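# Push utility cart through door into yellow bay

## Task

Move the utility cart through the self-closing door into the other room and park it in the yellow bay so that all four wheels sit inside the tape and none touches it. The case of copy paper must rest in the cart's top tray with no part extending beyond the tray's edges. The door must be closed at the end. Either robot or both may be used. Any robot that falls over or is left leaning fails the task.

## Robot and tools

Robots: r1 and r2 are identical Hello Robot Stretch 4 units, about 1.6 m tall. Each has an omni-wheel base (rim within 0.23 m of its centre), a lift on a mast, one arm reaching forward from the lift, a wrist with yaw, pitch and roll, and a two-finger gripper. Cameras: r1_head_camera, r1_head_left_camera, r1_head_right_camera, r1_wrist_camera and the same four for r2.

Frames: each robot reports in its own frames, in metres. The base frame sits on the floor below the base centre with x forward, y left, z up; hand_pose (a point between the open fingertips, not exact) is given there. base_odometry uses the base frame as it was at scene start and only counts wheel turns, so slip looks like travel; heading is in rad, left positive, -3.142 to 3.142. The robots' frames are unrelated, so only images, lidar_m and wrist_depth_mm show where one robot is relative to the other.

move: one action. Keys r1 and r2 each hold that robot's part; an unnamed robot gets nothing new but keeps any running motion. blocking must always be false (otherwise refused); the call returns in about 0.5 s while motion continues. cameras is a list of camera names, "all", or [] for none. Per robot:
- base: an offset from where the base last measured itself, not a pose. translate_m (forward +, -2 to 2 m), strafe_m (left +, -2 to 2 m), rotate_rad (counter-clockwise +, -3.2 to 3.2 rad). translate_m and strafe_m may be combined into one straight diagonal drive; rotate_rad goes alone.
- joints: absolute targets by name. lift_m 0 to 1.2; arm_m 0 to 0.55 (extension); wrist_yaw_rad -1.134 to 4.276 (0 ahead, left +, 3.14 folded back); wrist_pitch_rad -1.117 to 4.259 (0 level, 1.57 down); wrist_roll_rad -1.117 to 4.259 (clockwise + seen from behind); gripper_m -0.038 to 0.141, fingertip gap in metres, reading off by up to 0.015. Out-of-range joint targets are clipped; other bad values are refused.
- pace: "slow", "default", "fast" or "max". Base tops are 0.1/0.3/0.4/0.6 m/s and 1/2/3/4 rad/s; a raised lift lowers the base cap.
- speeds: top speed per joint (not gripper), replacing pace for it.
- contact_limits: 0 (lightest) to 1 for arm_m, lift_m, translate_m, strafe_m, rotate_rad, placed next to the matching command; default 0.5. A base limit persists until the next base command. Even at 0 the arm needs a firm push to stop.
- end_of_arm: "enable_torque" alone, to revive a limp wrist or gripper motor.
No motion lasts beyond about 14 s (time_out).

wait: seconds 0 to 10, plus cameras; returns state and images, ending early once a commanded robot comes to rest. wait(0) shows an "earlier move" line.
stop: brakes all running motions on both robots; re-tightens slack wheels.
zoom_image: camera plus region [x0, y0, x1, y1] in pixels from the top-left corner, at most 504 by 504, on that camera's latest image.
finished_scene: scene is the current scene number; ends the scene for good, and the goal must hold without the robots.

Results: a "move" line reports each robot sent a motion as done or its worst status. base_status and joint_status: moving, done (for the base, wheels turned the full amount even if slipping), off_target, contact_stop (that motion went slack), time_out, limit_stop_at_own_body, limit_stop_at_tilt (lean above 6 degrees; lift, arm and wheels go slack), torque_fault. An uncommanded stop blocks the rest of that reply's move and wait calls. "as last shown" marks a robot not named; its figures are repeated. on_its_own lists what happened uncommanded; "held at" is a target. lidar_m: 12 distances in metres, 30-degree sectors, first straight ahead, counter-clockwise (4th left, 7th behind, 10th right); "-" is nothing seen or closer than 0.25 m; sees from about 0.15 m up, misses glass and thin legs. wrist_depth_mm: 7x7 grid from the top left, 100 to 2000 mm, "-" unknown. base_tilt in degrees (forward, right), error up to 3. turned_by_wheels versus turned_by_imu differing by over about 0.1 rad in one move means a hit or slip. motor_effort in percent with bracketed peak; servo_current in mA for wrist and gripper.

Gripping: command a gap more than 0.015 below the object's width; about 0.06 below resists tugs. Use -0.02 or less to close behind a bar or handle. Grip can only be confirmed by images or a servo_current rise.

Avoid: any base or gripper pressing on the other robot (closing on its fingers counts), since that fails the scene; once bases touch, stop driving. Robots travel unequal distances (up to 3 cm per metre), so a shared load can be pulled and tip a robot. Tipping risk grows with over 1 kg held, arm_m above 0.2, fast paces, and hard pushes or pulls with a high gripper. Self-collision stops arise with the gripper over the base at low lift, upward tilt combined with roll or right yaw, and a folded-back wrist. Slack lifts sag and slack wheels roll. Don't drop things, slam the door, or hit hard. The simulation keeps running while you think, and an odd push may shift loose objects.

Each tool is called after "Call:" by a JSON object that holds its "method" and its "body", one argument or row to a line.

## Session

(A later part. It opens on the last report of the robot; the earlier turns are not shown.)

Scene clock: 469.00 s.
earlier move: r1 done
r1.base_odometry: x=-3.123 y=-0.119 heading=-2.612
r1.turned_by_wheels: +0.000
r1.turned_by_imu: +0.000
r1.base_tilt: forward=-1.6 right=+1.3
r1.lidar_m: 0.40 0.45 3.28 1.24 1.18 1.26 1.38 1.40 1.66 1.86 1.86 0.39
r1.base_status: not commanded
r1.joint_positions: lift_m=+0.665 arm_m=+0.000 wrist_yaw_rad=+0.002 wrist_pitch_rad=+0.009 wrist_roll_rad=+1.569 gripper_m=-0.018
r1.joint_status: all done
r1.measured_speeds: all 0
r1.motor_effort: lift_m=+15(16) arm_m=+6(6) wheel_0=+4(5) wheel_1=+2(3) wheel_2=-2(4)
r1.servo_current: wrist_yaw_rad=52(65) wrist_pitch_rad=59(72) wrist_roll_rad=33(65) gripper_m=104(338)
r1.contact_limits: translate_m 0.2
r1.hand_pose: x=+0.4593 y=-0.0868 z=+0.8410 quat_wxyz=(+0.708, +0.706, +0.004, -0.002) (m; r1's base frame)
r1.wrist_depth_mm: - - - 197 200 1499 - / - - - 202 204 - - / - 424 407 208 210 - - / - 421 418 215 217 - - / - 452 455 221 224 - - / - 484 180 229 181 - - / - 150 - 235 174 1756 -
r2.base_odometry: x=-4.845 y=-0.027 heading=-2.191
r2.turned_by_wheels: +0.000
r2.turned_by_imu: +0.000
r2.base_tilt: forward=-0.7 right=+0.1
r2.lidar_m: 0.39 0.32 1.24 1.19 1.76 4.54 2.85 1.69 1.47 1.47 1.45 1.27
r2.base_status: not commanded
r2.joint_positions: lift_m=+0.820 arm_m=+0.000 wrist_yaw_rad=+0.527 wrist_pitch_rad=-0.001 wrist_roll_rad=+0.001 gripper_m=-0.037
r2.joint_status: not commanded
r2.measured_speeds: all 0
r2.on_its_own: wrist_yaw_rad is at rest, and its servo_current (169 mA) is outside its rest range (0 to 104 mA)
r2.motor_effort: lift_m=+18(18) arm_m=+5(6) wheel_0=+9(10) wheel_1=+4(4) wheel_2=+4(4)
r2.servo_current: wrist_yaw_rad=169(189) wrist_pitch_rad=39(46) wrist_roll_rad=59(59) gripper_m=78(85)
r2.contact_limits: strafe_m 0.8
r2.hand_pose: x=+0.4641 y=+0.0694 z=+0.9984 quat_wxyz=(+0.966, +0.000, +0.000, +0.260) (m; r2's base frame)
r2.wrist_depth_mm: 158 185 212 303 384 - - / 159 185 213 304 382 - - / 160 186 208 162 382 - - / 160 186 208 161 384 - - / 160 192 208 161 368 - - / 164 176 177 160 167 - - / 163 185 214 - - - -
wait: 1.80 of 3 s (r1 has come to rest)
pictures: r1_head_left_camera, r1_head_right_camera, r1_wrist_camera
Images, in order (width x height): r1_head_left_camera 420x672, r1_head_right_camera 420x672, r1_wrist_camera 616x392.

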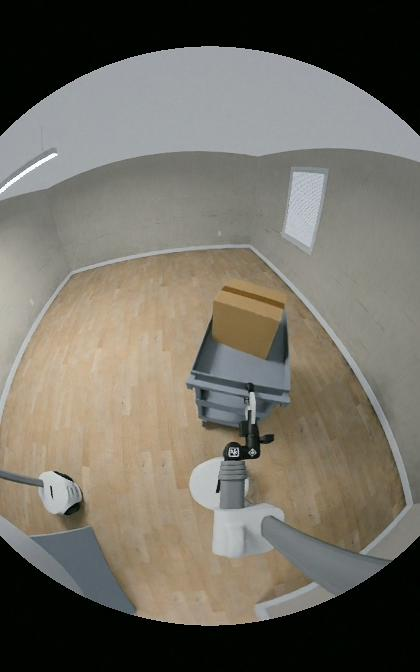

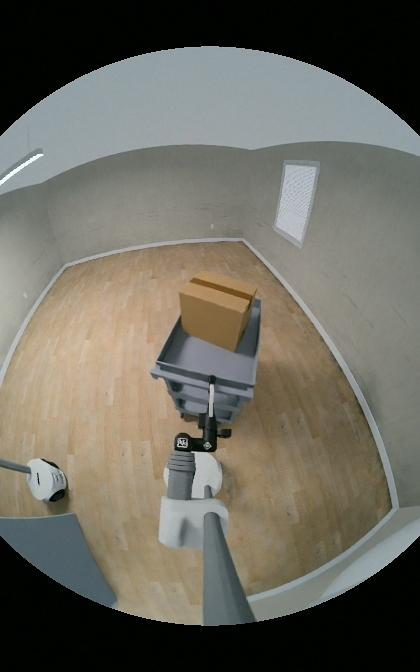

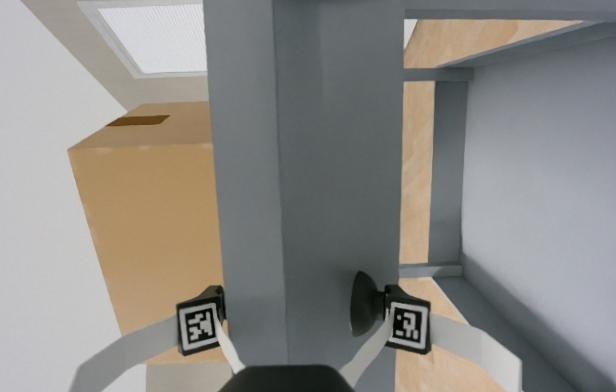

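Call:
{"method": "move", "body": {
  "blocking": false,
  "r1": {"base":{"translate_m":-0.966,"strafe_m":0.303}},
  "cameras": []
}}

Call:
{"method": "wait", "body": {
  "seconds": 7,
  "cameras": ["r1_head_camera"]
}}

Call:
{"method": "move", "body": {
  "blocking": false,
  "r1": {"base":{"rotate_rad":0.27},"pace":"slow"},
  "cameras": []
}}

Call:
{"method": "wait", "body": {
  "seconds": 2,
  "cameras": ["r1_head_camera","r1_head_left_camera","r1_head_right_camera"]
}}

Scene clock: 490.10 s.
move: r1 moving
r1.base_odometry: x=-3.092 y=-0.111 heading=-2.613
r1.turned_by_wheels: -0.001
r1.turned_by_imu: -0.001
r1.base_tilt: forward=-1.5 right=+1.3
r1.lidar_m: 0.40 0.47 3.27 1.19 1.18 1.24 1.41 1.34 1.61 1.88 1.86 0.41
r1.base_status: translate_m moving; strafe_m moving
r1.joint_positions: lift_m=+0.665 arm_m=+0.000 wrist_yaw_rad=+0.002 wrist_pitch_rad=-0.004 wrist_roll_rad=+1.569 gripper_m=-0.019
r1.joint_status: not commanded
r1.measured_speeds: translate_m=-0.126 strafe_m=+0.037 rotate_rad=-0.007 lift_m=+0.000 arm_m=+0.000 wrist_yaw_rad=+0.000 wrist_pitch_rad=+0.000 wrist_roll_rad=+0.000
r1.motor_effort: lift_m=+16(16) arm_m=-5(6) wheel_0=-15(15) wheel_1=-6(8) wheel_2=+17(17)
r1.servo_current: wrist_yaw_rad=39(72) wrist_pitch_rad=46(59) wrist_roll_rad=52(52) gripper_m=72(111)
r1.hand_pose: x=+0.4596 y=-0.0868 z=+0.8445 quat_wxyz=(+0.708, +0.706, -0.001, +0.002) (m; r1's base frame)
r1.wrist_depth_mm: - - - 206 207 1576 - / - - - 212 213 - - / - 439 424 218 220 - - / - 449 442 226 227 - - / - 480 473 232 235 - - / - - 183 199 182 - - / - - 544 145 249 544 -
r2.base_odometry: x=-4.845 y=-0.027 heading=-2.191
r2.turned_by_wheels: +0.000
r2.turned_by_imu: +0.000
r2.base_tilt: forward=-0.7 right=+0.0
r2.lidar_m: 0.38 0.35 1.20 1.19 1.73 4.52 2.86 1.69 1.45 1.47 1.49 1.26
r2.base_status: not commanded
r2.joint_positions: lift_m=+0.820 arm_m=+0.000 wrist_yaw_rad=+0.527 wrist_pitch_rad=-0.001 wrist_roll_rad=+0.001 gripper_m=-0.037
r2.joint_status: not commanded
r2.measured_speeds: all 0
r2.motor_effort: lift_m=+18(18) arm_m=+5(5) wheel_0=+9(9) wheel_1=+4(4) wheel_2=+4(4)
r2.servo_current: wrist_yaw_rad=163(182) wrist_pitch_rad=39(46) wrist_roll_rad=52(52) gripper_m=78(85)
r2.contact_limits: strafe_m 0.8
r2.hand_pose: x=+0.4641 y=+0.0694 z=+0.9984 quat_wxyz=(+0.966, +0.000, +0.000, +0.260) (m; r2's base frame)
r2.wrist_depth_mm: 158 185 212 303 382 - - / 159 185 213 303 387 - - / 160 186 208 163 384 - - / 161 187 208 162 387 - - / 160 192 209 161 368 - - / 164 177 176 160 167 - - / 162 186 215 - - - -
pictures: none
No camera images: "cameras" was empty.

Scene clock: 494.40 s.
earlier move: r1 done
r1.base_odometry: x=-2.136 y=+0.107 heading=-2.613
r1.turned_by_wheels: +0.000
r1.turned_by_imu: -0.005
r1.base_tilt: forward=-1.6 right=+1.3
r1.lidar_m: 0.47 4.58 0.68 0.53 0.50 0.56 3.50 3.50 0.76 1.16 0.43 0.31
r1.base_status: done
r1.joint_positions: lift_m=+0.665 arm_m=+0.000 wrist_yaw_rad=-0.009 wrist_pitch_rad=-0.004 wrist_roll_rad=+1.569 gripper_m=-0.019
r1.joint_status: not commanded
r1.measured_speeds: all 0
r1.motor_effort: lift_m=+16(16) arm_m=+4(6) wheel_0=-3(17) wheel_1=-5(9) wheel_2=-2(17)
r1.servo_current: wrist_yaw_rad=59(85) wrist_pitch_rad=39(59) wrist_roll_rad=46(72) gripper_m=65(111)
r1.hand_pose: x=+0.4585 y=-0.0899 z=+0.8445 quat_wxyz=(+0.708, +0.706, -0.004, -0.002) (m; r1's base frame)
r1.wrist_depth_mm: - - - - - - - / - - - - - - - / - - - - - - - / - - - - - - - / - - - - - - - / - - - - - 1576 1138 / - - - - 176 1537 1255
r2.base_odometry: x=-4.845 y=-0.027 heading=-2.191
r2.turned_by_wheels: +0.000
r2.turned_by_imu: +0.001
r2.base_tilt: forward=-0.7 right=+0.0
r2.lidar_m: 0.39 0.34 1.00 3.29 3.89 4.54 2.89 1.68 1.44 1.46 1.47 1.26
r2.base_status: not commanded
r2.joint_positions: lift_m=+0.820 arm_m=+0.000 wrist_yaw_rad=+0.527 wrist_pitch_rad=-0.001 wrist_roll_rad=+0.001 gripper_m=-0.037
r2.joint_status: not commanded
r2.measured_speeds: all 0
r2.on_its_own: wrist_yaw_rad is at rest, and its servo_current (176 mA) is outside its rest range (0 to 104 mA)
r2.motor_effort: lift_m=+18(18) arm_m=+5(5) wheel_0=+9(9) wheel_1=+3(4) wheel_2=+4(5)
r2.servo_current: wrist_yaw_rad=176(182) wrist_pitch_rad=33(46) wrist_roll_rad=52(59) gripper_m=85(91)
r2.contact_limits: strafe_m 0.8
r2.hand_pose: x=+0.4641 y=+0.0694 z=+0.9984 quat_wxyz=(+0.966, +0.000, +0.000, +0.260) (m; r2's base frame)
r2.wrist_depth_mm: 158 185 207 301 384 - - / 159 185 213 304 382 - - / 160 186 208 162 384 - - / 160 186 208 161 384 - - / 160 191 208 160 366 - - / 163 177 177 160 168 - - / 160 185 214 - - - -
wait: 4.30 of 7 s (r1 has come to rest)
pictures: r1_head_camera
Images, in order (width x height): r1_head_camera 420x560.

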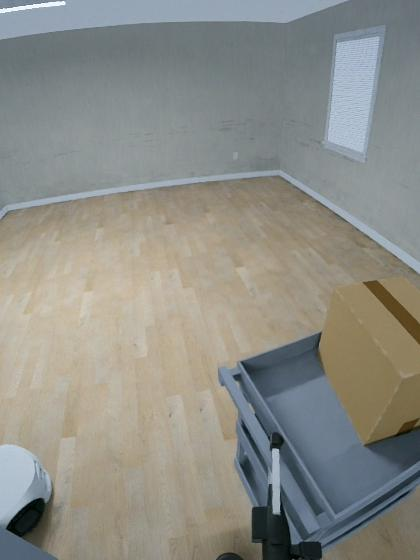

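Scene clock: 494.90 s.
move: r1 moving
r1.base_odometry: x=-2.137 y=+0.107 heading=-2.489
r1.turned_by_wheels: +0.124
r1.turned_by_imu: +0.118
r1.base_tilt: forward=-1.6 right=+1.3
r1.lidar_m: 0.52 3.87 0.61 0.50 0.48 0.59 3.53 3.53 0.78 1.49 0.37 0.30
r1.base_status: rotate_rad moving
r1.joint_positions: lift_m=+0.665 arm_m=+0.000 wrist_yaw_rad=-0.020 wrist_pitch_rad=-0.004 wrist_roll_rad=+1.569 gripper_m=-0.019
r1.joint_status: not commanded
r1.measured_speeds: translate_m=+0.002 strafe_m=-0.002 rotate_rad=+0.497 lift_m=+0.000 arm_m=+0.000 wrist_yaw_rad=+0.000 wrist_pitch_rad=+0.000 wrist_roll_rad=+0.000
r1.motor_effort: lift_m=+16(16) arm_m=+4(4) wheel_0=-23(23) wheel_1=-6(9) wheel_2=-16(18)
r1.servo_current: wrist_yaw_rad=111(111) wrist_pitch_rad=39(46) wrist_roll_rad=52(65) gripper_m=52(65)
r1.hand_pose: x=+0.4575 y=-0.0931 z=+0.8445 quat_wxyz=(+0.708, +0.706, -0.008, -0.006) (m; r1's base frame)
r1.wrist_depth_mm: - - - - - - - / - - - - - - - / - - - - - - - / - - - - - - - / - - - - - - - / - - - - - - - / - - - - - - -
r2.base_odometry: x=-4.845 y=-0.027 heading=-2.191
r2.turned_by_wheels: +0.000
r2.turned_by_imu: +0.000
r2.base_tilt: forward=-0.7 right=+0.0
r2.lidar_m: 0.37 0.35 1.02 3.29 3.89 4.54 2.88 1.69 1.46 1.44 1.48 1.26
r2.base_status: not commanded
r2.joint_positions: lift_m=+0.820 arm_m=+0.000 wrist_yaw_rad=+0.527 wrist_pitch_rad=-0.001 wrist_roll_rad=+0.001 gripper_m=-0.037
r2.joint_status: not commanded
r2.measured_speeds: all 0
r2.motor_effort: lift_m=+18(18) arm_m=+5(5) wheel_0=+9(9) wheel_1=+3(4) wheel_2=+4(4)
r2.servo_current: wrist_yaw_rad=176(182) wrist_pitch_rad=39(46) wrist_roll_rad=46(52) gripper_m=78(85)
r2.contact_limits: strafe_m 0.8
r2.hand_pose: x=+0.4641 y=+0.0694 z=+0.9984 quat_wxyz=(+0.966, +0.000, +0.000, +0.260) (m; r2's base frame)
r2.wrist_depth_mm: 158 185 207 303 384 - - / 159 186 213 304 384 - - / 160 186 208 162 384 - - / 160 186 208 161 382 - - / 160 191 208 160 366 - - / 163 176 177 160 167 - - / 160 186 214 - - - -
pictures: none
No camera images: "cameras" was empty.

Scene clock: 495.80 s.
earlier move: r1 done
r1.base_odometry: x=-2.136 y=+0.107 heading=-2.346
r1.turned_by_wheels: +0.143
r1.turned_by_imu: +0.142
r1.base_tilt: forward=-1.6 right=+1.3
r1.lidar_m: 0.51 0.93 0.57 0.49 0.51 0.65 3.52 0.75 0.75 2.30 0.33 0.29
r1.base_status: done
r1.joint_positions: lift_m=+0.665 arm_m=+0.000 wrist_yaw_rad=-0.029 wrist_pitch_rad=-0.004 wrist_roll_rad=+1.569 gripper_m=-0.019
r1.joint_status: not commanded
r1.measured_speeds: translate_m=+0.000 strafe_m=+0.000 rotate_rad=+0.004 lift_m=+0.000 arm_m=+0.000 wrist_yaw_rad=+0.000 wrist_pitch_rad=+0.000 wrist_roll_rad=+0.000
r1.on_its_own: wrist_yaw_rad is at rest, and its servo_current (189 mA) is outside its rest range (0 to 104 mA)
r1.motor_effort: lift_m=+16(16) arm_m=+0(4) wheel_0=-11(23) wheel_1=-7(12) wheel_2=-17(18)
r1.servo_current: wrist_yaw_rad=189(195) wrist_pitch_rad=46(46) wrist_roll_rad=39(72) gripper_m=59(65)
r1.hand_pose: x=+0.4567 y=-0.0956 z=+0.8447 quat_wxyz=(+0.708, +0.706, -0.012, -0.009) (m; r1's base frame)
r1.wrist_depth_mm: - - - - - - - / - - - - - - - / - - - - - - - / - - - - - - - / - - - - - - - / - - - - - - - / - - - - - - -
r2.base_odometry: x=-4.845 y=-0.027 heading=-2.191
r2.turned_by_wheels: +0.000
r2.turned_by_imu: +0.000
r2.base_tilt: forward=-0.7 right=+0.0
r2.lidar_m: 0.38 0.34 0.96 3.29 3.88 4.53 2.86 1.69 1.46 1.47 1.47 1.25
r2.base_status: not commanded
r2.joint_positions: lift_m=+0.820 arm_m=+0.000 wrist_yaw_rad=+0.527 wrist_pitch_rad=-0.001 wrist_roll_rad=+0.001 gripper_m=-0.037
r2.joint_status: not commanded
r2.measured_speeds: all 0
r2.on_its_own: wrist_yaw_rad is at rest, and its servo_current (169 mA) is outside its rest range (0 to 104 mA)
r2.motor_effort: lift_m=+18(18) arm_m=+5(5) wheel_0=+9(9) wheel_1=+3(4) wheel_2=+4(4)
r2.servo_current: wrist_yaw_rad=169(182) wrist_pitch_rad=46(46) wrist_roll_rad=46(59) gripper_m=78(85)
r2.contact_limits: strafe_m 0.8
r2.hand_pose: x=+0.4641 y=+0.0694 z=+0.9984 quat_wxyz=(+0.966, +0.000, +0.000, +0.260) (m; r2's base frame)
r2.wrist_depth_mm: 158 185 213 303 384 - - / 159 186 213 304 384 - - / 159 186 207 163 384 - - / 160 187 208 162 384 - - / 160 191 208 161 366 - - / 163 177 176 160 167 - - / 161 186 215 - - - -
wait: 0.90 of 2 s (r1 has come to rest)
pictures: r1_head_camera, r1_head_left_camera, r1_head_right_camera
Images, in order (width x height): r1_head_camera 420x560, r1_head_left_camera 420x672, r1_head_right_camera 420x672.

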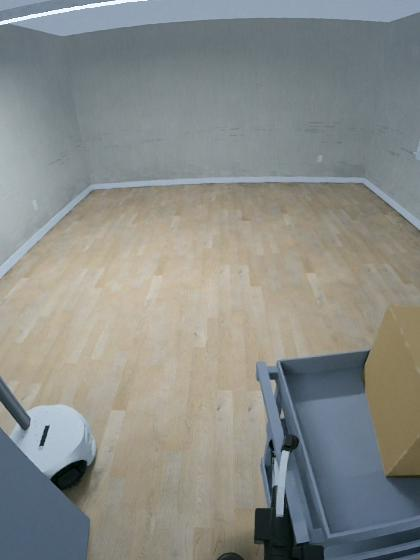

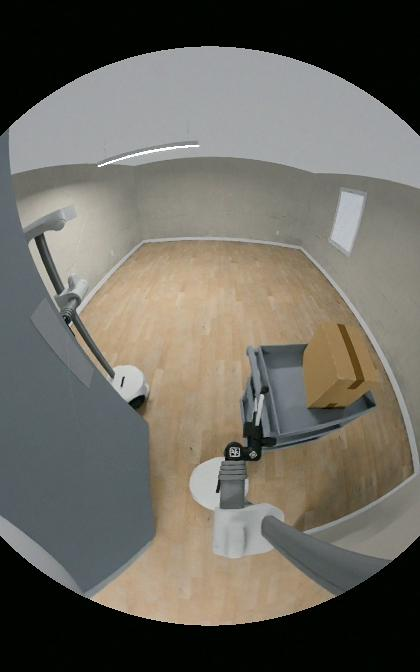

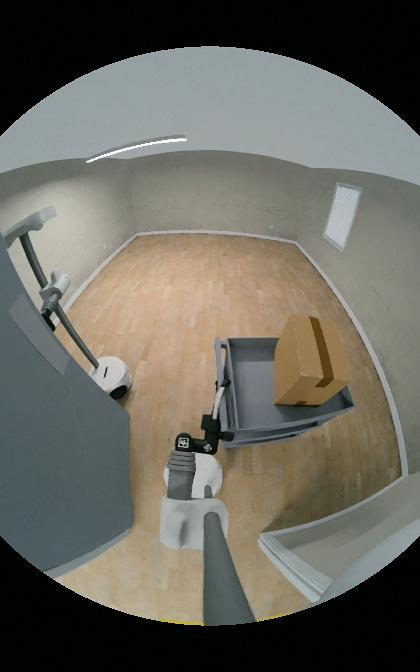

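Call:
{"method": "move", "body": {
  "blocking": false,
  "r1": {"base":{"strafe_m":0.17},"pace":"slow"},
  "cameras": []
}}

Call:
{"method": "wait", "body": {
  "seconds": 4,
  "cameras": ["r1_head_left_camera"]
}}

Call:
{"method": "move", "body": {
  "blocking": false,
  "r1": {"base":{"strafe_m":-0.45,"translate_m":-0.32},"pace":"slow"},
  "cameras": []
}}

Call:
{"method": "wait", "body": {
  "seconds": 8,
  "cameras": ["r1_head_camera","r1_head_left_camera","r1_head_right_camera"]
}}

Scene clock: 522.83 s.
move: r1 moving
r1.base_odometry: x=-2.126 y=+0.097 heading=-2.348
r1.turned_by_wheels: -0.002
r1.turned_by_imu: -0.003
r1.base_tilt: forward=-1.6 right=+1.3
r1.lidar_m: 0.55 0.96 0.55 0.48 0.49 0.63 3.55 0.75 0.78 2.26 0.33 0.31
r1.base_status: strafe_m moving
r1.joint_positions: lift_m=+0.665 arm_m=+0.000 wrist_yaw_rad=-0.029 wrist_pitch_rad=-0.004 wrist_roll_rad=+1.569 gripper_m=-0.019
r1.joint_status: not commanded
r1.measured_speeds: translate_m=+0.000 strafe_m=+0.055 rotate_rad=+0.002 lift_m=+0.000 arm_m=+0.000 wrist_yaw_rad=+0.000 wrist_pitch_rad=+0.000 wrist_roll_rad=+0.000
r1.motor_effort: lift_m=+16(16) arm_m=+4(4) wheel_0=-17(19) wheel_1=+0(3) wheel_2=-10(13)
r1.servo_current: wrist_yaw_rad=182(215) wrist_pitch_rad=46(52) wrist_roll_rad=39(65) gripper_m=59(65)
r1.hand_pose: x=+0.4567 y=-0.0956 z=+0.8447 quat_wxyz=(+0.708, +0.706, -0.012, -0.009) (m; r1's base frame)
r1.wrist_depth_mm: - - - - - - - / - - - - - - - / - - - - - - - / - - - - - - - / - - - - - - - / - - - - - - - / - - - - - - -
r2.base_odometry: x=-4.845 y=-0.027 heading=-2.191
r2.turned_by_wheels: +0.000
r2.turned_by_imu: +0.001
r2.base_tilt: forward=-0.7 right=+0.0
r2.lidar_m: 0.38 0.37 0.95 3.29 3.90 4.54 2.83 1.68 1.47 1.46 1.47 1.27
r2.base_status: not commanded
r2.joint_positions: lift_m=+0.820 arm_m=+0.000 wrist_yaw_rad=+0.527 wrist_pitch_rad=-0.001 wrist_roll_rad=+0.001 gripper_m=-0.037
r2.joint_status: not commanded
r2.measured_speeds: all 0
r2.motor_effort: lift_m=+18(18) arm_m=+5(5) wheel_0=+9(9) wheel_1=+4(4) wheel_2=+4(4)
r2.servo_current: wrist_yaw_rad=163(182) wrist_pitch_rad=46(46) wrist_roll_rad=52(52) gripper_m=85(85)
r2.contact_limits: strafe_m 0.8
r2.hand_pose: x=+0.4641 y=+0.0694 z=+0.9984 quat_wxyz=(+0.966, +0.000, +0.000, +0.260) (m; r2's base frame)
r2.wrist_depth_mm: 158 185 212 303 387 - - / 160 185 213 303 382 - - / 160 186 208 163 384 - - / 160 186 208 162 384 - - / 160 191 208 161 370 - - / 164 177 177 160 167 - - / 161 186 214 - - - -
pictures: none
No camera images: "cameras" was empty.

Scene clock: 525.17 s.
earlier move: r1 done
r1.base_odometry: x=-2.015 y=-0.012 heading=-2.347
r1.turned_by_wheels: +0.001
r1.turned_by_imu: +0.000
r1.base_tilt: forward=-1.6 right=+1.2
r1.lidar_m: 0.50 0.62 0.38 0.33 0.33 0.44 3.53 3.66 0.89 2.26 0.36 0.30
r1.base_status: done
r1.joint_positions: lift_m=+0.665 arm_m=+0.000 wrist_yaw_rad=-0.029 wrist_pitch_rad=-0.004 wrist_roll_rad=+1.569 gripper_m=-0.019
r1.joint_status: not commanded
r1.measured_speeds: all 0
r1.on_its_own: wrist_yaw_rad is at rest, and its servo_current (195 mA) is outside its rest range (0 to 104 mA)
r1.motor_effort: lift_m=+15(16) arm_m=+3(4) wheel_0=-6(19) wheel_1=+0(5) wheel_2=-8(13)
r1.servo_current: wrist_yaw_rad=195(215) wrist_pitch_rad=39(59) wrist_roll_rad=59(72) gripper_m=52(65)
r1.hand_pose: x=+0.4567 y=-0.0956 z=+0.8447 quat_wxyz=(+0.708, +0.706, -0.012, -0.009) (m; r1's base frame)
r1.wrist_depth_mm: - - - - - - - / - - - - - - - / - - - - - - - / - - - - - - - / - - - - - - - / - - - - - - - / - - - - - - -
r2.base_odometry: x=-4.845 y=-0.027 heading=-2.191
r2.turned_by_wheels: +0.000
r2.turned_by_imu: +0.000
r2.base_tilt: forward=-0.7 right=+0.0
r2.lidar_m: 0.38 0.34 0.72 1.07 3.90 4.55 2.88 1.71 1.43 1.47 1.46 1.26
r2.base_status: not commanded
r2.joint_positions: lift_m=+0.820 arm_m=+0.000 wrist_yaw_rad=+0.527 wrist_pitch_rad=-0.001 wrist_roll_rad=+0.001 gripper_m=-0.037
r2.joint_status: not commanded
r2.measured_speeds: all 0
r2.on_its_own: wrist_yaw_rad is at rest, and its servo_current (169 mA) is outside its rest range (0 to 104 mA)
r2.motor_effort: lift_m=+18(18) arm_m=+5(5) wheel_0=+9(9) wheel_1=+4(4) wheel_2=+4(4)
r2.servo_current: wrist_yaw_rad=169(182) wrist_pitch_rad=39(46) wrist_roll_rad=52(59) gripper_m=91(91)
r2.contact_limits: strafe_m 0.8
r2.hand_pose: x=+0.4641 y=+0.0694 z=+0.9984 quat_wxyz=(+0.966, +0.000, +0.000, +0.260) (m; r2's base frame)
r2.wrist_depth_mm: 158 185 212 304 384 - - / 159 185 213 303 384 - - / 160 186 208 163 384 - - / 160 186 208 162 384 - - / 160 192 208 161 368 - - / 163 177 176 161 168 - - / 160 186 215 - - - -
wait: 2.33 of 4 s (r1 has come to rest)
pictures: r1_head_left_camera
Images, in order (width x height): r1_head_left_camera 420x672.

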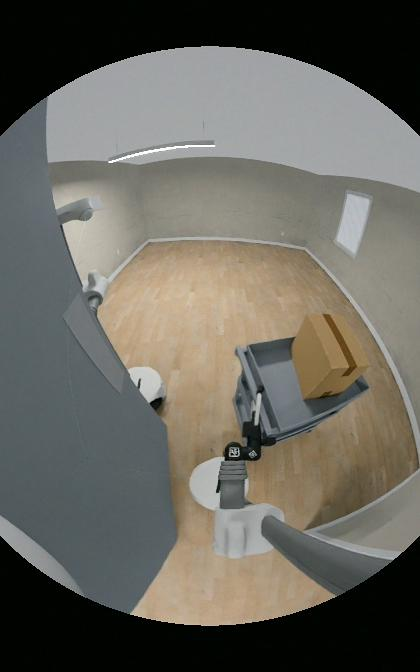

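Scene clock: 525.67 s.
move: r1 moving
r1.base_odometry: x=-2.017 y=+0.000 heading=-2.347
r1.turned_by_wheels: +0.000
r1.turned_by_imu: +0.000
r1.base_tilt: forward=-1.6 right=+1.2
r1.lidar_m: 0.51 0.66 0.38 0.34 0.33 0.43 3.52 3.65 0.86 2.22 0.37 0.31
r1.base_status: translate_m moving; strafe_m moving
r1.joint_positions: lift_m=+0.665 arm_m=+0.000 wrist_yaw_rad=-0.020 wrist_pitch_rad=-0.004 wrist_roll_rad=+1.569 gripper_m=-0.019
r1.joint_status: not commanded
r1.measured_speeds: translate_m=-0.028 strafe_m=-0.040 rotate_rad=+0.001 lift_m=+0.000 arm_m=+0.000 wrist_yaw_rad=+0.026 wrist_pitch_rad=+0.000 wrist_roll_rad=+0.000
r1.motor_effort: lift_m=+16(16) arm_m=+4(4) wheel_0=+4(5) wheel_1=-9(9) wheel_2=+3(6)
r1.servo_current: wrist_yaw_rad=117(195) wrist_pitch_rad=46(52) wrist_roll_rad=46(59) gripper_m=59(59)
r1.hand_pose: x=+0.4574 y=-0.0933 z=+0.8447 quat_wxyz=(+0.708, +0.706, -0.009, -0.006) (m; r1's base frame)
r1.wrist_depth_mm: - - - - - - - / - - - - - - - / - - - - - - - / - - - - - - - / - - - - - - - / - - - - - - - / - - - - - - -
r2.base_odometry: x=-4.845 y=-0.027 heading=-2.191
r2.turned_by_wheels: +0.000
r2.turned_by_imu: +0.000
r2.base_tilt: forward=-0.7 right=+0.0
r2.lidar_m: 0.38 0.36 0.71 1.11 3.88 4.53 2.89 1.70 1.45 1.47 1.47 1.27
r2.base_status: not commanded
r2.joint_positions: lift_m=+0.820 arm_m=+0.000 wrist_yaw_rad=+0.527 wrist_pitch_rad=-0.001 wrist_roll_rad=+0.001 gripper_m=-0.037
r2.joint_status: not commanded
r2.measured_speeds: all 0
r2.motor_effort: lift_m=+18(18) arm_m=+5(5) wheel_0=+9(9) wheel_1=+3(4) wheel_2=+4(4)
r2.servo_current: wrist_yaw_rad=176(182) wrist_pitch_rad=39(46) wrist_roll_rad=52(59) gripper_m=78(85)
r2.contact_limits: strafe_m 0.8
r2.hand_pose: x=+0.4641 y=+0.0694 z=+0.9984 quat_wxyz=(+0.966, +0.000, +0.000, +0.260) (m; r2's base frame)
r2.wrist_depth_mm: 158 186 213 304 384 - - / 159 186 213 303 384 - - / 160 186 208 163 384 - - / 160 186 208 162 384 - - / 160 191 209 160 368 - - / 164 177 176 160 167 - - / 160 186 214 - - - -
pictures: none
No camera images: "cameras" was empty.

Scene clock: 531.97 s.
earlier move: r1 done
r1.base_odometry: x=-2.112 y=+0.531 heading=-2.346
r1.turned_by_wheels: +0.001
r1.turned_by_imu: -0.002
r1.base_tilt: forward=-1.6 right=+1.2
r1.lidar_m: 0.42 0.46 0.80 0.72 0.74 3.29 3.20 0.35 0.33 0.95 2.18 0.39
r1.base_status: done
r1.joint_positions: lift_m=+0.665 arm_m=+0.000 wrist_yaw_rad=+0.007 wrist_pitch_rad=-0.004 wrist_roll_rad=+1.569 gripper_m=-0.019
r1.joint_status: not commanded
r1.measured_speeds: all 0
r1.motor_effort: lift_m=+16(16) arm_m=-4(4) wheel_0=+4(15) wheel_1=-3(11) wheel_2=+6(10)
r1.servo_current: wrist_yaw_rad=72(195) wrist_pitch_rad=52(59) wrist_roll_rad=52(72) gripper_m=52(65)
r1.hand_pose: x=+0.4599 y=-0.0854 z=+0.8447 quat_wxyz=(+0.708, +0.706, +0.001, +0.004) (m; r1's base frame)
r1.wrist_depth_mm: - - - 192 191 1537 - / - - - 197 198 - - / - 413 410 206 207 - - / - 433 436 216 216 - - / - 477 469 223 225 - - / - - 187 202 182 - - / - - - 153 243 1537 -
r2.base_odometry: x=-4.845 y=-0.027 heading=-2.191
r2.turned_by_wheels: +0.000
r2.turned_by_imu: +0.001
r2.base_tilt: forward=-0.7 right=+0.0
r2.lidar_m: 0.38 0.35 1.06 1.10 3.88 4.54 2.89 1.69 1.46 1.47 1.47 1.28
r2.base_status: not commanded
r2.joint_positions: lift_m=+0.820 arm_m=+0.000 wrist_yaw_rad=+0.527 wrist_pitch_rad=-0.001 wrist_roll_rad=+0.001 gripper_m=-0.037
r2.joint_status: not commanded
r2.measured_speeds: all 0
r2.on_its_own: wrist_yaw_rad is at rest, and its servo_current (169 mA) is outside its rest range (0 to 104 mA)
r2.motor_effort: lift_m=+18(18) arm_m=+5(5) wheel_0=+9(10) wheel_1=+3(4) wheel_2=+4(5)
r2.servo_current: wrist_yaw_rad=169(182) wrist_pitch_rad=33(52) wrist_roll_rad=39(65) gripper_m=85(85)
r2.contact_limits: strafe_m 0.8
r2.hand_pose: x=+0.4641 y=+0.0694 z=+0.9984 quat_wxyz=(+0.966, +0.000, +0.000, +0.260) (m; r2's base frame)
r2.wrist_depth_mm: 158 185 207 303 384 - - / 159 185 213 303 384 - - / 160 186 208 162 387 - - / 160 186 208 161 382 - - / 160 191 208 160 366 - - / 164 177 177 160 168 - - / 160 185 214 - - - -
wait: 6.30 of 8 s (r1 has come to rest)
pictures: r1_head_camera, r1_head_left_camera, r1_head_right_camera
Images, in order (width x height): r1_head_camera 420x560, r1_head_left_camera 420x672, r1_head_right_camera 420x672.

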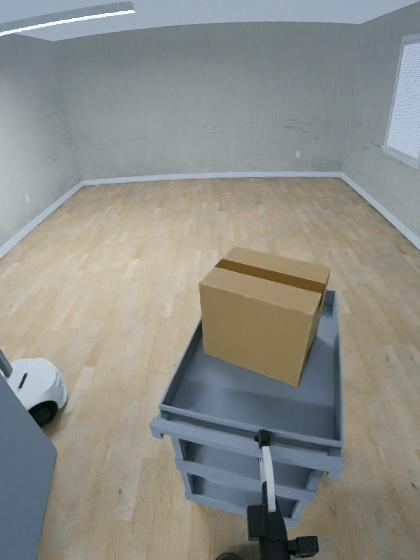

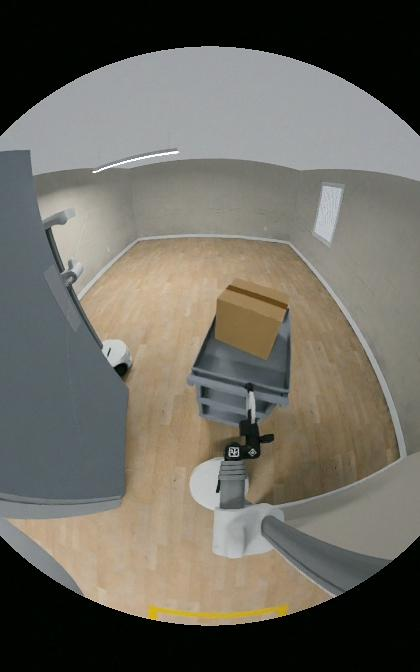

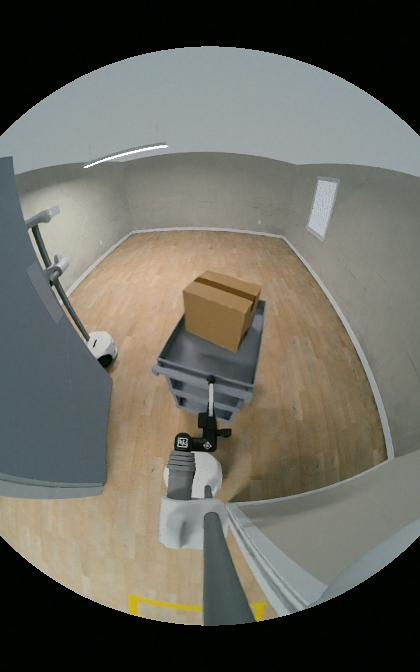

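Call:
{"method": "move", "body": {
  "blocking": false,
  "r1": {"base":{"strafe_m":0.32,"translate_m":-0.06},"pace":"slow"},
  "cameras": []
}}

Call:
{"method": "wait", "body": {
  "seconds": 5,
  "cameras": []
}}

Call:
{"method": "move", "body": {
  "blocking": false,
  "r1": {"base":{"translate_m":-0.6},"pace":"slow"},
  "cameras": []
}}

Call:
{"method": "wait", "body": {
  "seconds": 8,
  "cameras": ["r1_head_camera","r1_head_left_camera","r1_head_right_camera"]
}}

Scene clock: 545.63 s.
move: r1 moving
r1.base_odometry: x=-2.102 y=+0.524 heading=-2.346
r1.turned_by_wheels: +0.000
r1.turned_by_imu: +0.000
r1.base_tilt: forward=-1.5 right=+1.3
r1.lidar_m: 0.41 0.48 0.80 0.70 0.72 3.23 3.21 0.35 0.34 0.94 2.21 0.42
r1.base_status: translate_m moving; strafe_m moving
r1.joint_positions: lift_m=+0.665 arm_m=+0.000 wrist_yaw_rad=+0.003 wrist_pitch_rad=-0.004 wrist_roll_rad=+1.569 gripper_m=-0.019
r1.joint_status: not commanded
r1.measured_speeds: translate_m=-0.009 strafe_m=+0.051 rotate_rad=+0.001 lift_m=+0.000 arm_m=+0.000 wrist_yaw_rad=+0.000 wrist_pitch_rad=+0.000 wrist_roll_rad=+0.000
r1.motor_effort: lift_m=+15(16) arm_m=-4(4) wheel_0=-8(10) wheel_1=+4(5) wheel_2=+6(8)
r1.servo_current: wrist_yaw_rad=39(65) wrist_pitch_rad=39(46) wrist_roll_rad=52(72) gripper_m=59(65)
r1.hand_pose: x=+0.4595 y=-0.0867 z=+0.8447 quat_wxyz=(+0.708, +0.706, -0.001, +0.002) (m; r1's base frame)
r1.wrist_depth_mm: - - - 194 196 1661 - / - - - 202 202 - - / - 418 418 209 210 - - / - 436 436 216 218 - - / - 480 469 224 226 - - / - - 185 200 183 - - / - - 183 152 243 580 -
r2.base_odometry: x=-4.845 y=-0.027 heading=-2.191
r2.turned_by_wheels: +0.000
r2.turned_by_imu: +0.000
r2.base_tilt: forward=-0.7 right=+0.0
r2.lidar_m: 0.38 0.35 1.05 1.14 3.89 4.55 2.86 1.70 1.46 1.44 1.47 1.27
r2.base_status: not commanded
r2.joint_positions: lift_m=+0.820 arm_m=+0.000 wrist_yaw_rad=+0.527 wrist_pitch_rad=-0.001 wrist_roll_rad=+0.001 gripper_m=-0.037
r2.joint_status: not commanded
r2.measured_speeds: all 0
r2.motor_effort: lift_m=+18(18) arm_m=+5(5) wheel_0=+9(9) wheel_1=+3(4) wheel_2=+4(4)
r2.servo_current: wrist_yaw_rad=163(182) wrist_pitch_rad=46(46) wrist_roll_rad=46(52) gripper_m=78(78)
r2.contact_limits: strafe_m 0.8
r2.hand_pose: x=+0.4641 y=+0.0694 z=+0.9984 quat_wxyz=(+0.966, +0.000, +0.000, +0.260) (m; r2's base frame)
r2.wrist_depth_mm: 158 185 212 304 384 - - / 159 185 213 304 384 - - / 160 186 208 163 384 - - / 160 186 209 162 384 - - / 160 191 209 161 364 - - / 163 177 176 161 167 - - / 161 186 214 - - - -
pictures: none
No camera images: "cameras" was empty.

Scene clock: 549.63 s.
earlier move: r1 done
r1.base_odometry: x=-1.842 y=+0.350 heading=-2.347
r1.turned_by_wheels: -0.001
r1.turned_by_imu: -0.001
r1.base_tilt: forward=-1.6 right=+1.3
r1.lidar_m: 0.42 0.73 0.46 0.40 0.41 3.23 3.15 3.26 0.57 0.72 2.53 0.34
r1.base_status: done
r1.joint_positions: lift_m=+0.665 arm_m=+0.000 wrist_yaw_rad=-0.006 wrist_pitch_rad=-0.004 wrist_roll_rad=+1.569 gripper_m=-0.019
r1.joint_status: not commanded
r1.measured_speeds: all 0
r1.motor_effort: lift_m=+16(16) arm_m=+1(4) wheel_0=-7(15) wheel_1=+3(7) wheel_2=-2(8)
r1.servo_current: wrist_yaw_rad=52(72) wrist_pitch_rad=46(52) wrist_roll_rad=52(78) gripper_m=52(65)
r1.hand_pose: x=+0.4588 y=-0.0891 z=+0.8447 quat_wxyz=(+0.708, +0.706, -0.004, -0.001) (m; r1's base frame)
r1.wrist_depth_mm: - 370 368 - 150 150 - / - 370 353 158 163 - - / - 418 115 177 178 - - / - 500 473 191 195 - - / - - - - 217 1808 - / - - 183 189 182 1863 - / - - - 155 159 1576 1308
r2.base_odometry: x=-4.845 y=-0.027 heading=-2.191
r2.turned_by_wheels: +0.000
r2.turned_by_imu: +0.001
r2.base_tilt: forward=-0.7 right=+0.0
r2.lidar_m: 0.39 0.33 0.90 3.30 3.87 4.55 2.86 1.69 1.45 1.46 1.44 1.27
r2.base_status: not commanded
r2.joint_positions: lift_m=+0.820 arm_m=+0.000 wrist_yaw_rad=+0.527 wrist_pitch_rad=-0.001 wrist_roll_rad=+0.001 gripper_m=-0.037
r2.joint_status: not commanded
r2.measured_speeds: all 0
r2.on_its_own: wrist_yaw_rad is at rest, and its servo_current (176 mA) is outside its rest range (0 to 104 mA)
r2.motor_effort: lift_m=+18(18) arm_m=+5(6) wheel_0=+8(9) wheel_1=+3(4) wheel_2=+4(5)
r2.servo_current: wrist_yaw_rad=176(189) wrist_pitch_rad=39(46) wrist_roll_rad=59(59) gripper_m=85(85)
r2.contact_limits: strafe_m 0.8
r2.hand_pose: x=+0.4641 y=+0.0694 z=+0.9984 quat_wxyz=(+0.966, +0.000, +0.000, +0.260) (m; r2's base frame)
r2.wrist_depth_mm: 158 185 207 303 382 - - / 159 185 213 303 382 - - / 160 187 208 162 384 - - / 160 186 208 161 387 - - / 160 191 209 160 366 - - / 163 177 177 160 168 - - / 160 185 214 - - - -
wait: 4.00 of 5 s (r1 has come to rest)
pictures: none
No camera images: "cameras" was empty.

Scene clock: 550.13 s.
move: r1 moving
r1.base_odometry: x=-1.834 y=+0.359 heading=-2.347
r1.turned_by_wheels: -0.001
r1.turned_by_imu: -0.001
r1.base_tilt: forward=-1.6 right=+1.2
r1.lidar_m: 0.46 0.72 0.47 0.37 0.41 3.20 3.13 3.22 0.57 0.62 2.54 0.35
r1.base_status: translate_m moving
r1.joint_positions: lift_m=+0.665 arm_m=+0.000 wrist_yaw_rad=-0.003 wrist_pitch_rad=-0.004 wrist_roll_rad=+1.569 gripper_m=-0.019
r1.joint_status: not commanded
r1.measured_speeds: translate_m=-0.049 strafe_m=+0.000 rotate_rad=-0.002 lift_m=+0.000 arm_m=+0.000 wrist_yaw_rad=+0.002 wrist_pitch_rad=+0.000 wrist_roll_rad=+0.000
r1.motor_effort: lift_m=+16(16) arm_m=-1(2) wheel_0=-9(10) wheel_1=-5(7) wheel_2=+8(10)
r1.servo_current: wrist_yaw_rad=52(72) wrist_pitch_rad=46(52) wrist_roll_rad=52(52) gripper_m=52(59)
r1.hand_pose: x=+0.4591 y=-0.0882 z=+0.8447 quat_wxyz=(+0.708, +0.706, -0.002, +0.001) (m; r1's base frame)
r1.wrist_depth_mm: - 362 357 - 149 148 - / - 370 370 104 162 - - / - 421 402 174 178 - - / - 525 477 191 196 - - / - - - - 219 1921 - / - - 185 186 181 1808 - / - - - - 169 1499 1308
r2.base_odometry: x=-4.845 y=-0.027 heading=-2.191
r2.turned_by_wheels: +0.000
r2.turned_by_imu: +0.000
r2.base_tilt: forward=-0.7 right=+0.0
r2.lidar_m: 0.38 0.35 0.89 3.30 3.89 4.52 2.88 1.66 1.46 1.47 1.47 1.29
r2.base_status: not commanded
r2.joint_positions: lift_m=+0.820 arm_m=+0.000 wrist_yaw_rad=+0.527 wrist_pitch_rad=-0.001 wrist_roll_rad=+0.001 gripper_m=-0.037
r2.joint_status: not commanded
r2.measured_speeds: all 0
r2.motor_effort: lift_m=+18(18) arm_m=+5(5) wheel_0=+9(9) wheel_1=+4(4) wheel_2=+4(4)
r2.servo_current: wrist_yaw_rad=176(176) wrist_pitch_rad=46(46) wrist_roll_rad=39(52) gripper_m=78(85)
r2.contact_limits: strafe_m 0.8
r2.hand_pose: x=+0.4641 y=+0.0694 z=+0.9984 quat_wxyz=(+0.966, +0.000, +0.000, +0.260) (m; r2's base frame)
r2.wrist_depth_mm: 158 184 206 303 384 - - / 159 186 213 303 384 - - / 160 186 208 162 384 - - / 161 186 208 161 384 - - / 160 192 208 160 366 - - / 163 177 177 160 168 - - / 160 186 214 - - - -
pictures: none
No camera images: "cameras" was empty.

Scene clock: 556.93 s.
earlier move: r1 done
r1.base_odometry: x=-1.422 y=+0.779 heading=-2.346
r1.turned_by_wheels: +0.001
r1.turned_by_imu: +0.004
r1.base_tilt: forward=-1.6 right=+1.3
r1.lidar_m: 0.40 0.44 0.52 1.17 2.40 2.59 2.49 2.64 2.49 1.14 0.61 0.43
r1.base_status: done
r1.joint_positions: lift_m=+0.665 arm_m=+0.000 wrist_yaw_rad=+0.005 wrist_pitch_rad=-0.004 wrist_roll_rad=+1.569 gripper_m=-0.019
r1.joint_status: not commanded
r1.measured_speeds: all 0
r1.motor_effort: lift_m=+15(16) arm_m=-4(4) wheel_0=+0(11) wheel_1=-1(8) wheel_2=+5(12)
r1.servo_current: wrist_yaw_rad=52(85) wrist_pitch_rad=39(52) wrist_roll_rad=46(65) gripper_m=52(65)
r1.hand_pose: x=+0.4597 y=-0.0861 z=+0.8447 quat_wxyz=(+0.708, +0.706, +0.000, +0.003) (m; r1's base frame)
r1.wrist_depth_mm: - - - 207 207 214 1118 / - - - 211 211 1756 - / - - 496 216 217 - - / - 430 427 221 222 - - / - 462 455 229 228 - - / - 500 193 189 232 854 - / - - 517 154 178 - -
r2.base_odometry: x=-4.845 y=-0.027 heading=-2.191
r2.turned_by_wheels: +0.000
r2.turned_by_imu: +0.001
r2.base_tilt: forward=-0.7 right=+0.0
r2.lidar_m: 0.37 0.35 2.74 3.28 3.89 4.53 2.86 1.70 1.43 1.47 1.48 1.25
r2.base_status: not commanded
r2.joint_positions: lift_m=+0.820 arm_m=+0.000 wrist_yaw_rad=+0.527 wrist_pitch_rad=-0.001 wrist_roll_rad=+0.001 gripper_m=-0.037
r2.joint_status: not commanded
r2.measured_speeds: all 0
r2.on_its_own: wrist_yaw_rad is at rest, and its servo_current (176 mA) is outside its rest range (0 to 104 mA)
r2.motor_effort: lift_m=+18(18) arm_m=+5(5) wheel_0=+9(10) wheel_1=+3(4) wheel_2=+4(4)
r2.servo_current: wrist_yaw_rad=176(189) wrist_pitch_rad=39(46) wrist_roll_rad=46(65) gripper_m=78(91)
r2.contact_limits: strafe_m 0.8
r2.hand_pose: x=+0.4641 y=+0.0694 z=+0.9984 quat_wxyz=(+0.966, +0.000, +0.000, +0.260) (m; r2's base frame)
r2.wrist_depth_mm: 158 185 213 303 384 - - / 159 185 213 304 382 - - / 160 186 208 163 382 - - / 160 186 208 161 387 - - / 160 192 209 162 366 - - / 164 177 176 160 168 - - / 163 186 214 - - - -
wait: 6.80 of 8 s (r1 has come to rest)
pictures: r1_head_camera, r1_head_left_camera, r1_head_right_camera
Images, in order (width x height): r1_head_camera 420x560, r1_head_left_camera 420x672, r1_head_right_camera 420x672.

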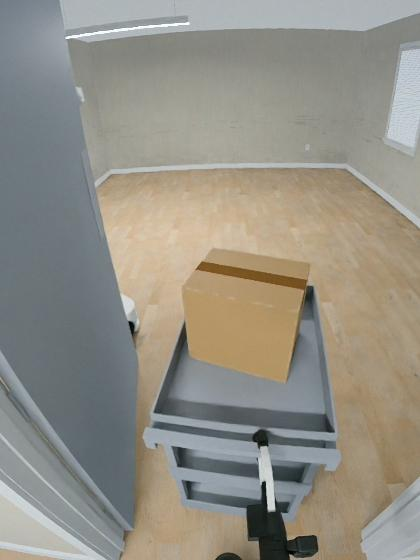

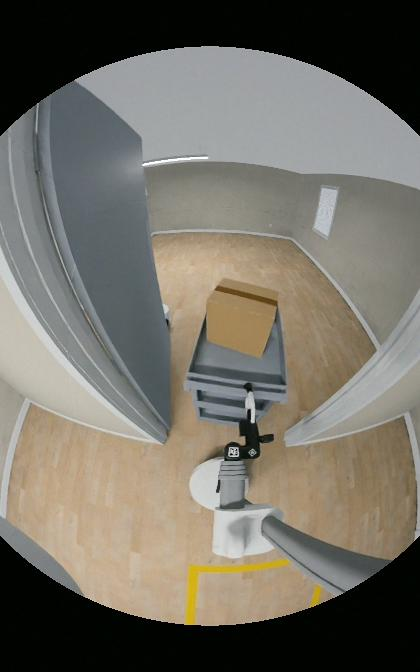

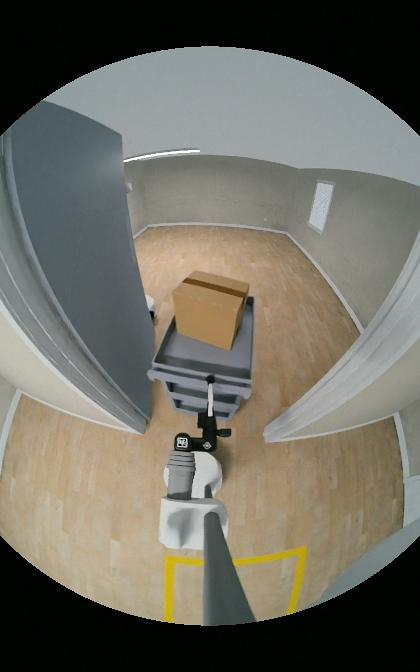

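Call:
{"method": "move", "body": {
  "blocking": false,
  "r1": {"base":{"translate_m":-0.6},"pace":"slow"},
  "cameras": []
}}

Call:
{"method": "wait", "body": {
  "seconds": 8,
  "cameras": ["r1_head_camera","r1_head_right_camera"]
}}

Scene clock: 568.10 s.
move: r1 moving
r1.base_odometry: x=-1.413 y=+0.787 heading=-2.346
r1.turned_by_wheels: +0.000
r1.turned_by_imu: +0.000
r1.base_tilt: forward=-1.6 right=+1.3
r1.lidar_m: 0.42 0.44 0.53 1.21 2.41 2.61 2.50 2.62 2.50 1.14 0.63 0.42
r1.base_status: translate_m moving
r1.joint_positions: lift_m=+0.665 arm_m=+0.000 wrist_yaw_rad=+0.005 wrist_pitch_rad=-0.004 wrist_roll_rad=+1.569 gripper_m=-0.019
r1.joint_status: not commanded
r1.measured_speeds: translate_m=-0.048 strafe_m=+0.000 rotate_rad=-0.002 lift_m=+0.000 arm_m=+0.000 wrist_yaw_rad=+0.000 wrist_pitch_rad=+0.000 wrist_roll_rad=+0.000
r1.motor_effort: lift_m=+16(16) arm_m=-4(4) wheel_0=-3(5) wheel_1=-3(5) wheel_2=+12(12)
r1.servo_current: wrist_yaw_rad=46(72) wrist_pitch_rad=46(52) wrist_roll_rad=33(72) gripper_m=52(59)
r1.hand_pose: x=+0.4597 y=-0.0861 z=+0.8447 quat_wxyz=(+0.708, +0.706, +0.000, +0.003) (m; r1's base frame)
r1.wrist_depth_mm: - - - 208 209 213 1098 / - - - 212 213 1756 - / - - 508 216 218 - - / - 430 430 222 222 - - / - 459 455 226 228 - - / - 500 192 202 182 842 - / - - 512 182 179 - -
r2.base_odometry: x=-4.845 y=-0.027 heading=-2.191
r2.turned_by_wheels: +0.000
r2.turned_by_imu: +0.000
r2.base_tilt: forward=-0.7 right=+0.0
r2.lidar_m: 0.36 0.37 2.75 3.31 3.85 4.54 2.89 1.66 1.45 1.48 1.48 1.26
r2.base_status: not commanded
r2.joint_positions: lift_m=+0.820 arm_m=+0.000 wrist_yaw_rad=+0.527 wrist_pitch_rad=-0.001 wrist_roll_rad=+0.001 gripper_m=-0.037
r2.joint_status: not commanded
r2.measured_speeds: all 0
r2.motor_effort: lift_m=+18(18) arm_m=+5(6) wheel_0=+9(9) wheel_1=+3(4) wheel_2=+4(4)
r2.servo_current: wrist_yaw_rad=169(176) wrist_pitch_rad=39(39) wrist_roll_rad=46(59) gripper_m=78(85)
r2.contact_limits: strafe_m 0.8
r2.hand_pose: x=+0.4641 y=+0.0694 z=+0.9984 quat_wxyz=(+0.966, +0.000, +0.000, +0.260) (m; r2's base frame)
r2.wrist_depth_mm: 158 185 213 303 382 - - / 159 185 214 303 384 - - / 160 186 208 163 382 - - / 160 187 208 161 384 - - / 160 191 208 160 368 - - / 163 177 176 160 168 - - / 163 186 214 - - - -
pictures: none
No camera images: "cameras" was empty.

Scene clock: 574.87 s.
earlier move: r1 done
r1.base_odometry: x=-1.002 y=+1.207 heading=-2.346
r1.turned_by_wheels: +0.000
r1.turned_by_imu: +0.002
r1.base_tilt: forward=-1.6 right=+1.2
r1.lidar_m: 0.32 0.33 1.28 2.30 2.39 1.99 1.90 2.02 2.51 2.39 1.25 0.45
r1.base_status: done
r1.joint_positions: lift_m=+0.665 arm_m=+0.000 wrist_yaw_rad=+0.005 wrist_pitch_rad=-0.004 wrist_roll_rad=+1.569 gripper_m=-0.019
r1.joint_status: not commanded
r1.measured_speeds: all 0
r1.motor_effort: lift_m=+16(16) arm_m=-4(4) wheel_0=+0(5) wheel_1=-2(9) wheel_2=+7(13)
r1.servo_current: wrist_yaw_rad=46(85) wrist_pitch_rad=46(52) wrist_roll_rad=52(78) gripper_m=52(65)
r1.hand_pose: x=+0.4597 y=-0.0860 z=+0.8447 quat_wxyz=(+0.708, +0.706, +0.000, +0.003) (m; r1's base frame)
r1.wrist_depth_mm: - - - 235 - 1756 1229 / - - - - 291 294 1098 / - - - - 277 1756 1229 / - - - 256 260 1983 - / - - - 245 244 - - / - 433 196 201 231 - - / - 153 418 170 216 - -
r2.base_odometry: x=-4.845 y=-0.027 heading=-2.191
r2.turned_by_wheels: +0.000
r2.turned_by_imu: +0.001
r2.base_tilt: forward=-0.7 right=+0.0
r2.lidar_m: 0.37 0.36 2.74 3.29 3.89 4.54 2.87 1.69 1.47 1.46 1.47 1.27
r2.base_status: not commanded
r2.joint_positions: lift_m=+0.820 arm_m=+0.000 wrist_yaw_rad=+0.527 wrist_pitch_rad=-0.001 wrist_roll_rad=+0.001 gripper_m=-0.037
r2.joint_status: not commanded
r2.measured_speeds: all 0
r2.on_its_own: wrist_yaw_rad is at rest, and its servo_current (169 mA) is outside its rest range (0 to 104 mA)
r2.motor_effort: lift_m=+18(18) arm_m=+5(6) wheel_0=+9(10) wheel_1=+3(4) wheel_2=+4(4)
r2.servo_current: wrist_yaw_rad=169(189) wrist_pitch_rad=46(46) wrist_roll_rad=39(65) gripper_m=78(91)
r2.contact_limits: strafe_m 0.8
r2.hand_pose: x=+0.4641 y=+0.0694 z=+0.9984 quat_wxyz=(+0.966, +0.000, +0.000, +0.260) (m; r2's base frame)
r2.wrist_depth_mm: 158 185 213 301 384 - - / 159 185 213 304 382 - - / 160 186 208 162 382 - - / 160 186 209 161 387 - - / 160 191 208 160 368 - - / 164 177 176 160 167 - - / 163 186 214 - - - -
wait: 6.77 of 8 s (r1 has come to rest)
pictures: r1_head_camera, r1_head_right_camera
Images, in order (width x height): r1_head_camera 420x560, r1_head_right_camera 420x672.

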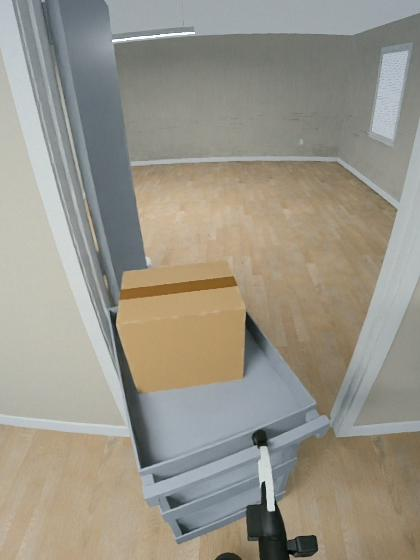

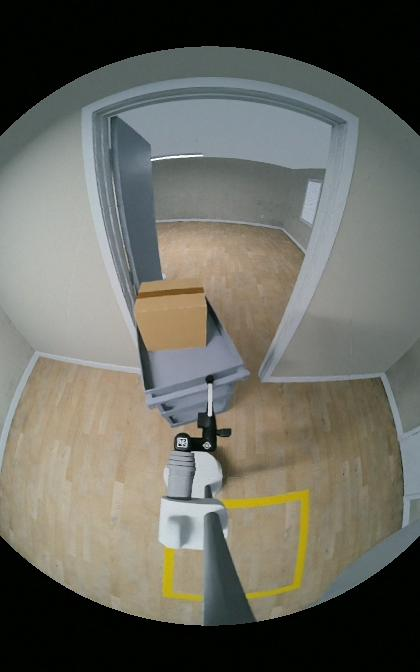

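Call:
{"method": "move", "body": {
  "blocking": false,
  "r1": {"base":{"translate_m":-0.12,"strafe_m":0.13},"pace":"slow"},
  "cameras": []
}}

Call:
{"method": "wait", "body": {
  "seconds": 6,
  "cameras": ["r1_head_camera","r1_head_right_camera"]
}}

Scene clock: 583.30 s.
move: r1 moving
r1.base_odometry: x=-0.989 y=+1.207 heading=-2.346
r1.turned_by_wheels: +0.000
r1.turned_by_imu: +0.000
r1.base_tilt: forward=-1.6 right=+1.2
r1.lidar_m: 0.35 0.33 1.28 2.29 2.39 1.98 1.90 2.01 2.49 2.40 1.24 0.47
r1.base_status: translate_m moving; strafe_m moving
r1.joint_positions: lift_m=+0.665 arm_m=+0.000 wrist_yaw_rad=+0.005 wrist_pitch_rad=-0.004 wrist_roll_rad=+1.569 gripper_m=-0.019
r1.joint_status: not commanded
r1.measured_speeds: translate_m=-0.033 strafe_m=+0.036 rotate_rad=-0.003 lift_m=+0.000 arm_m=+0.000 wrist_yaw_rad=+0.000 wrist_pitch_rad=+0.000 wrist_roll_rad=+0.000
r1.motor_effort: lift_m=+15(16) arm_m=-3(4) wheel_0=-4(6) wheel_1=+2(4) wheel_2=+7(11)
r1.servo_current: wrist_yaw_rad=52(78) wrist_pitch_rad=39(59) wrist_roll_rad=52(72) gripper_m=59(59)
r1.hand_pose: x=+0.4597 y=-0.0860 z=+0.8447 quat_wxyz=(+0.708, +0.706, +0.000, +0.003) (m; r1's base frame)
r1.wrist_depth_mm: - - - 236 - 1808 1229 / - - - - 291 294 1138 / - - - - 277 1708 1255 / - - - 256 260 1983 - / - - - 244 243 - - / - 433 188 201 182 - - / - 153 418 182 216 - -
r2.base_odometry: x=-4.845 y=-0.027 heading=-2.191
r2.turned_by_wheels: +0.000
r2.turned_by_imu: +0.000
r2.base_tilt: forward=-0.7 right=+0.1
r2.lidar_m: 0.38 0.35 2.71 3.31 3.89 4.52 2.85 1.68 1.44 1.45 1.49 1.27
r2.base_status: not commanded
r2.joint_positions: lift_m=+0.820 arm_m=+0.000 wrist_yaw_rad=+0.527 wrist_pitch_rad=-0.001 wrist_roll_rad=+0.001 gripper_m=-0.037
r2.joint_status: not commanded
r2.measured_speeds: all 0
r2.motor_effort: lift_m=+18(18) arm_m=+5(5) wheel_0=+9(9) wheel_1=+4(4) wheel_2=+4(4)
r2.servo_current: wrist_yaw_rad=182(182) wrist_pitch_rad=46(46) wrist_roll_rad=59(59) gripper_m=85(85)
r2.contact_limits: strafe_m 0.8
r2.hand_pose: x=+0.4641 y=+0.0694 z=+0.9984 quat_wxyz=(+0.966, +0.000, +0.000, +0.260) (m; r2's base frame)
r2.wrist_depth_mm: 159 185 213 303 384 - - / 159 185 213 303 382 - - / 160 186 208 163 384 - - / 160 186 208 162 384 - - / 160 192 209 160 366 - - / 164 177 176 160 167 - - / 163 186 215 - - - -
pictures: none
No camera images: "cameras" was empty.

Scene clock: 585.83 s.
earlier move: r1 done
r1.base_odometry: x=-0.826 y=+1.202 heading=-2.347
r1.turned_by_wheels: -0.001
r1.turned_by_imu: -0.002
r1.base_tilt: forward=-1.6 right=+1.3
r1.lidar_m: 0.35 0.36 1.45 2.18 2.27 1.85 1.78 1.86 2.58 2.53 1.41 0.44
r1.base_status: done
r1.joint_positions: lift_m=+0.665 arm_m=+0.000 wrist_yaw_rad=-0.006 wrist_pitch_rad=-0.004 wrist_roll_rad=+1.569 gripper_m=-0.019
r1.joint_status: not commanded
r1.measured_speeds: all 0
r1.motor_effort: lift_m=+16(16) arm_m=-1(4) wheel_0=-9(15) wheel_1=+2(5) wheel_2=-3(11)
r1.servo_current: wrist_yaw_rad=52(78) wrist_pitch_rad=46(59) wrist_roll_rad=39(72) gripper_m=59(65)
r1.hand_pose: x=+0.4588 y=-0.0890 z=+0.8447 quat_wxyz=(+0.708, +0.706, -0.003, +0.000) (m; r1's base frame)
r1.wrist_depth_mm: - - - 216 - 1661 1160 / - - - - 278 283 285 / - - - 257 258 1756 1255 / - - - 245 247 - - / - 609 439 236 238 - - / - 436 186 188 181 - - / - 145 424 167 216 - -
r2.base_odometry: x=-4.845 y=-0.027 heading=-2.191
r2.turned_by_wheels: +0.000
r2.turned_by_imu: +0.000
r2.base_tilt: forward=-0.7 right=+0.1
r2.lidar_m: 0.38 0.35 2.73 3.29 3.88 4.53 2.88 1.65 1.45 1.47 1.47 1.27
r2.base_status: not commanded
r2.joint_positions: lift_m=+0.820 arm_m=+0.000 wrist_yaw_rad=+0.527 wrist_pitch_rad=-0.001 wrist_roll_rad=+0.001 gripper_m=-0.037
r2.joint_status: not commanded
r2.measured_speeds: all 0
r2.on_its_own: wrist_yaw_rad is at rest, and its servo_current (163 mA) is outside its rest range (0 to 104 mA)
r2.motor_effort: lift_m=+18(18) arm_m=+5(5) wheel_0=+9(9) wheel_1=+4(4) wheel_2=+4(4)
r2.servo_current: wrist_yaw_rad=163(182) wrist_pitch_rad=39(46) wrist_roll_rad=46(59) gripper_m=72(91)
r2.contact_limits: strafe_m 0.8
r2.hand_pose: x=+0.4641 y=+0.0694 z=+0.9984 quat_wxyz=(+0.966, +0.000, +0.000, +0.260) (m; r2's base frame)
r2.wrist_depth_mm: 159 185 207 303 384 - - / 159 185 213 301 382 - - / 160 186 208 163 382 - - / 160 186 208 161 387 - - / 160 191 209 161 366 - - / 163 177 177 160 168 - - / 163 186 214 - - - -
wait: 2.53 of 6 s (r1 has come to rest)
pictures: r1_head_camera, r1_head_right_camera
Images, in order (width x height): r1_head_camera 420x560, r1_head_right_camera 420x672.

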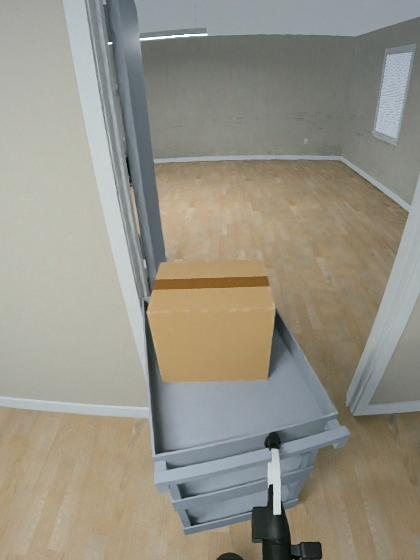

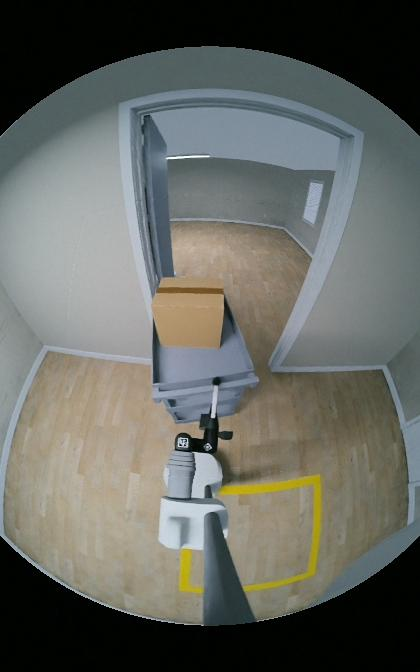

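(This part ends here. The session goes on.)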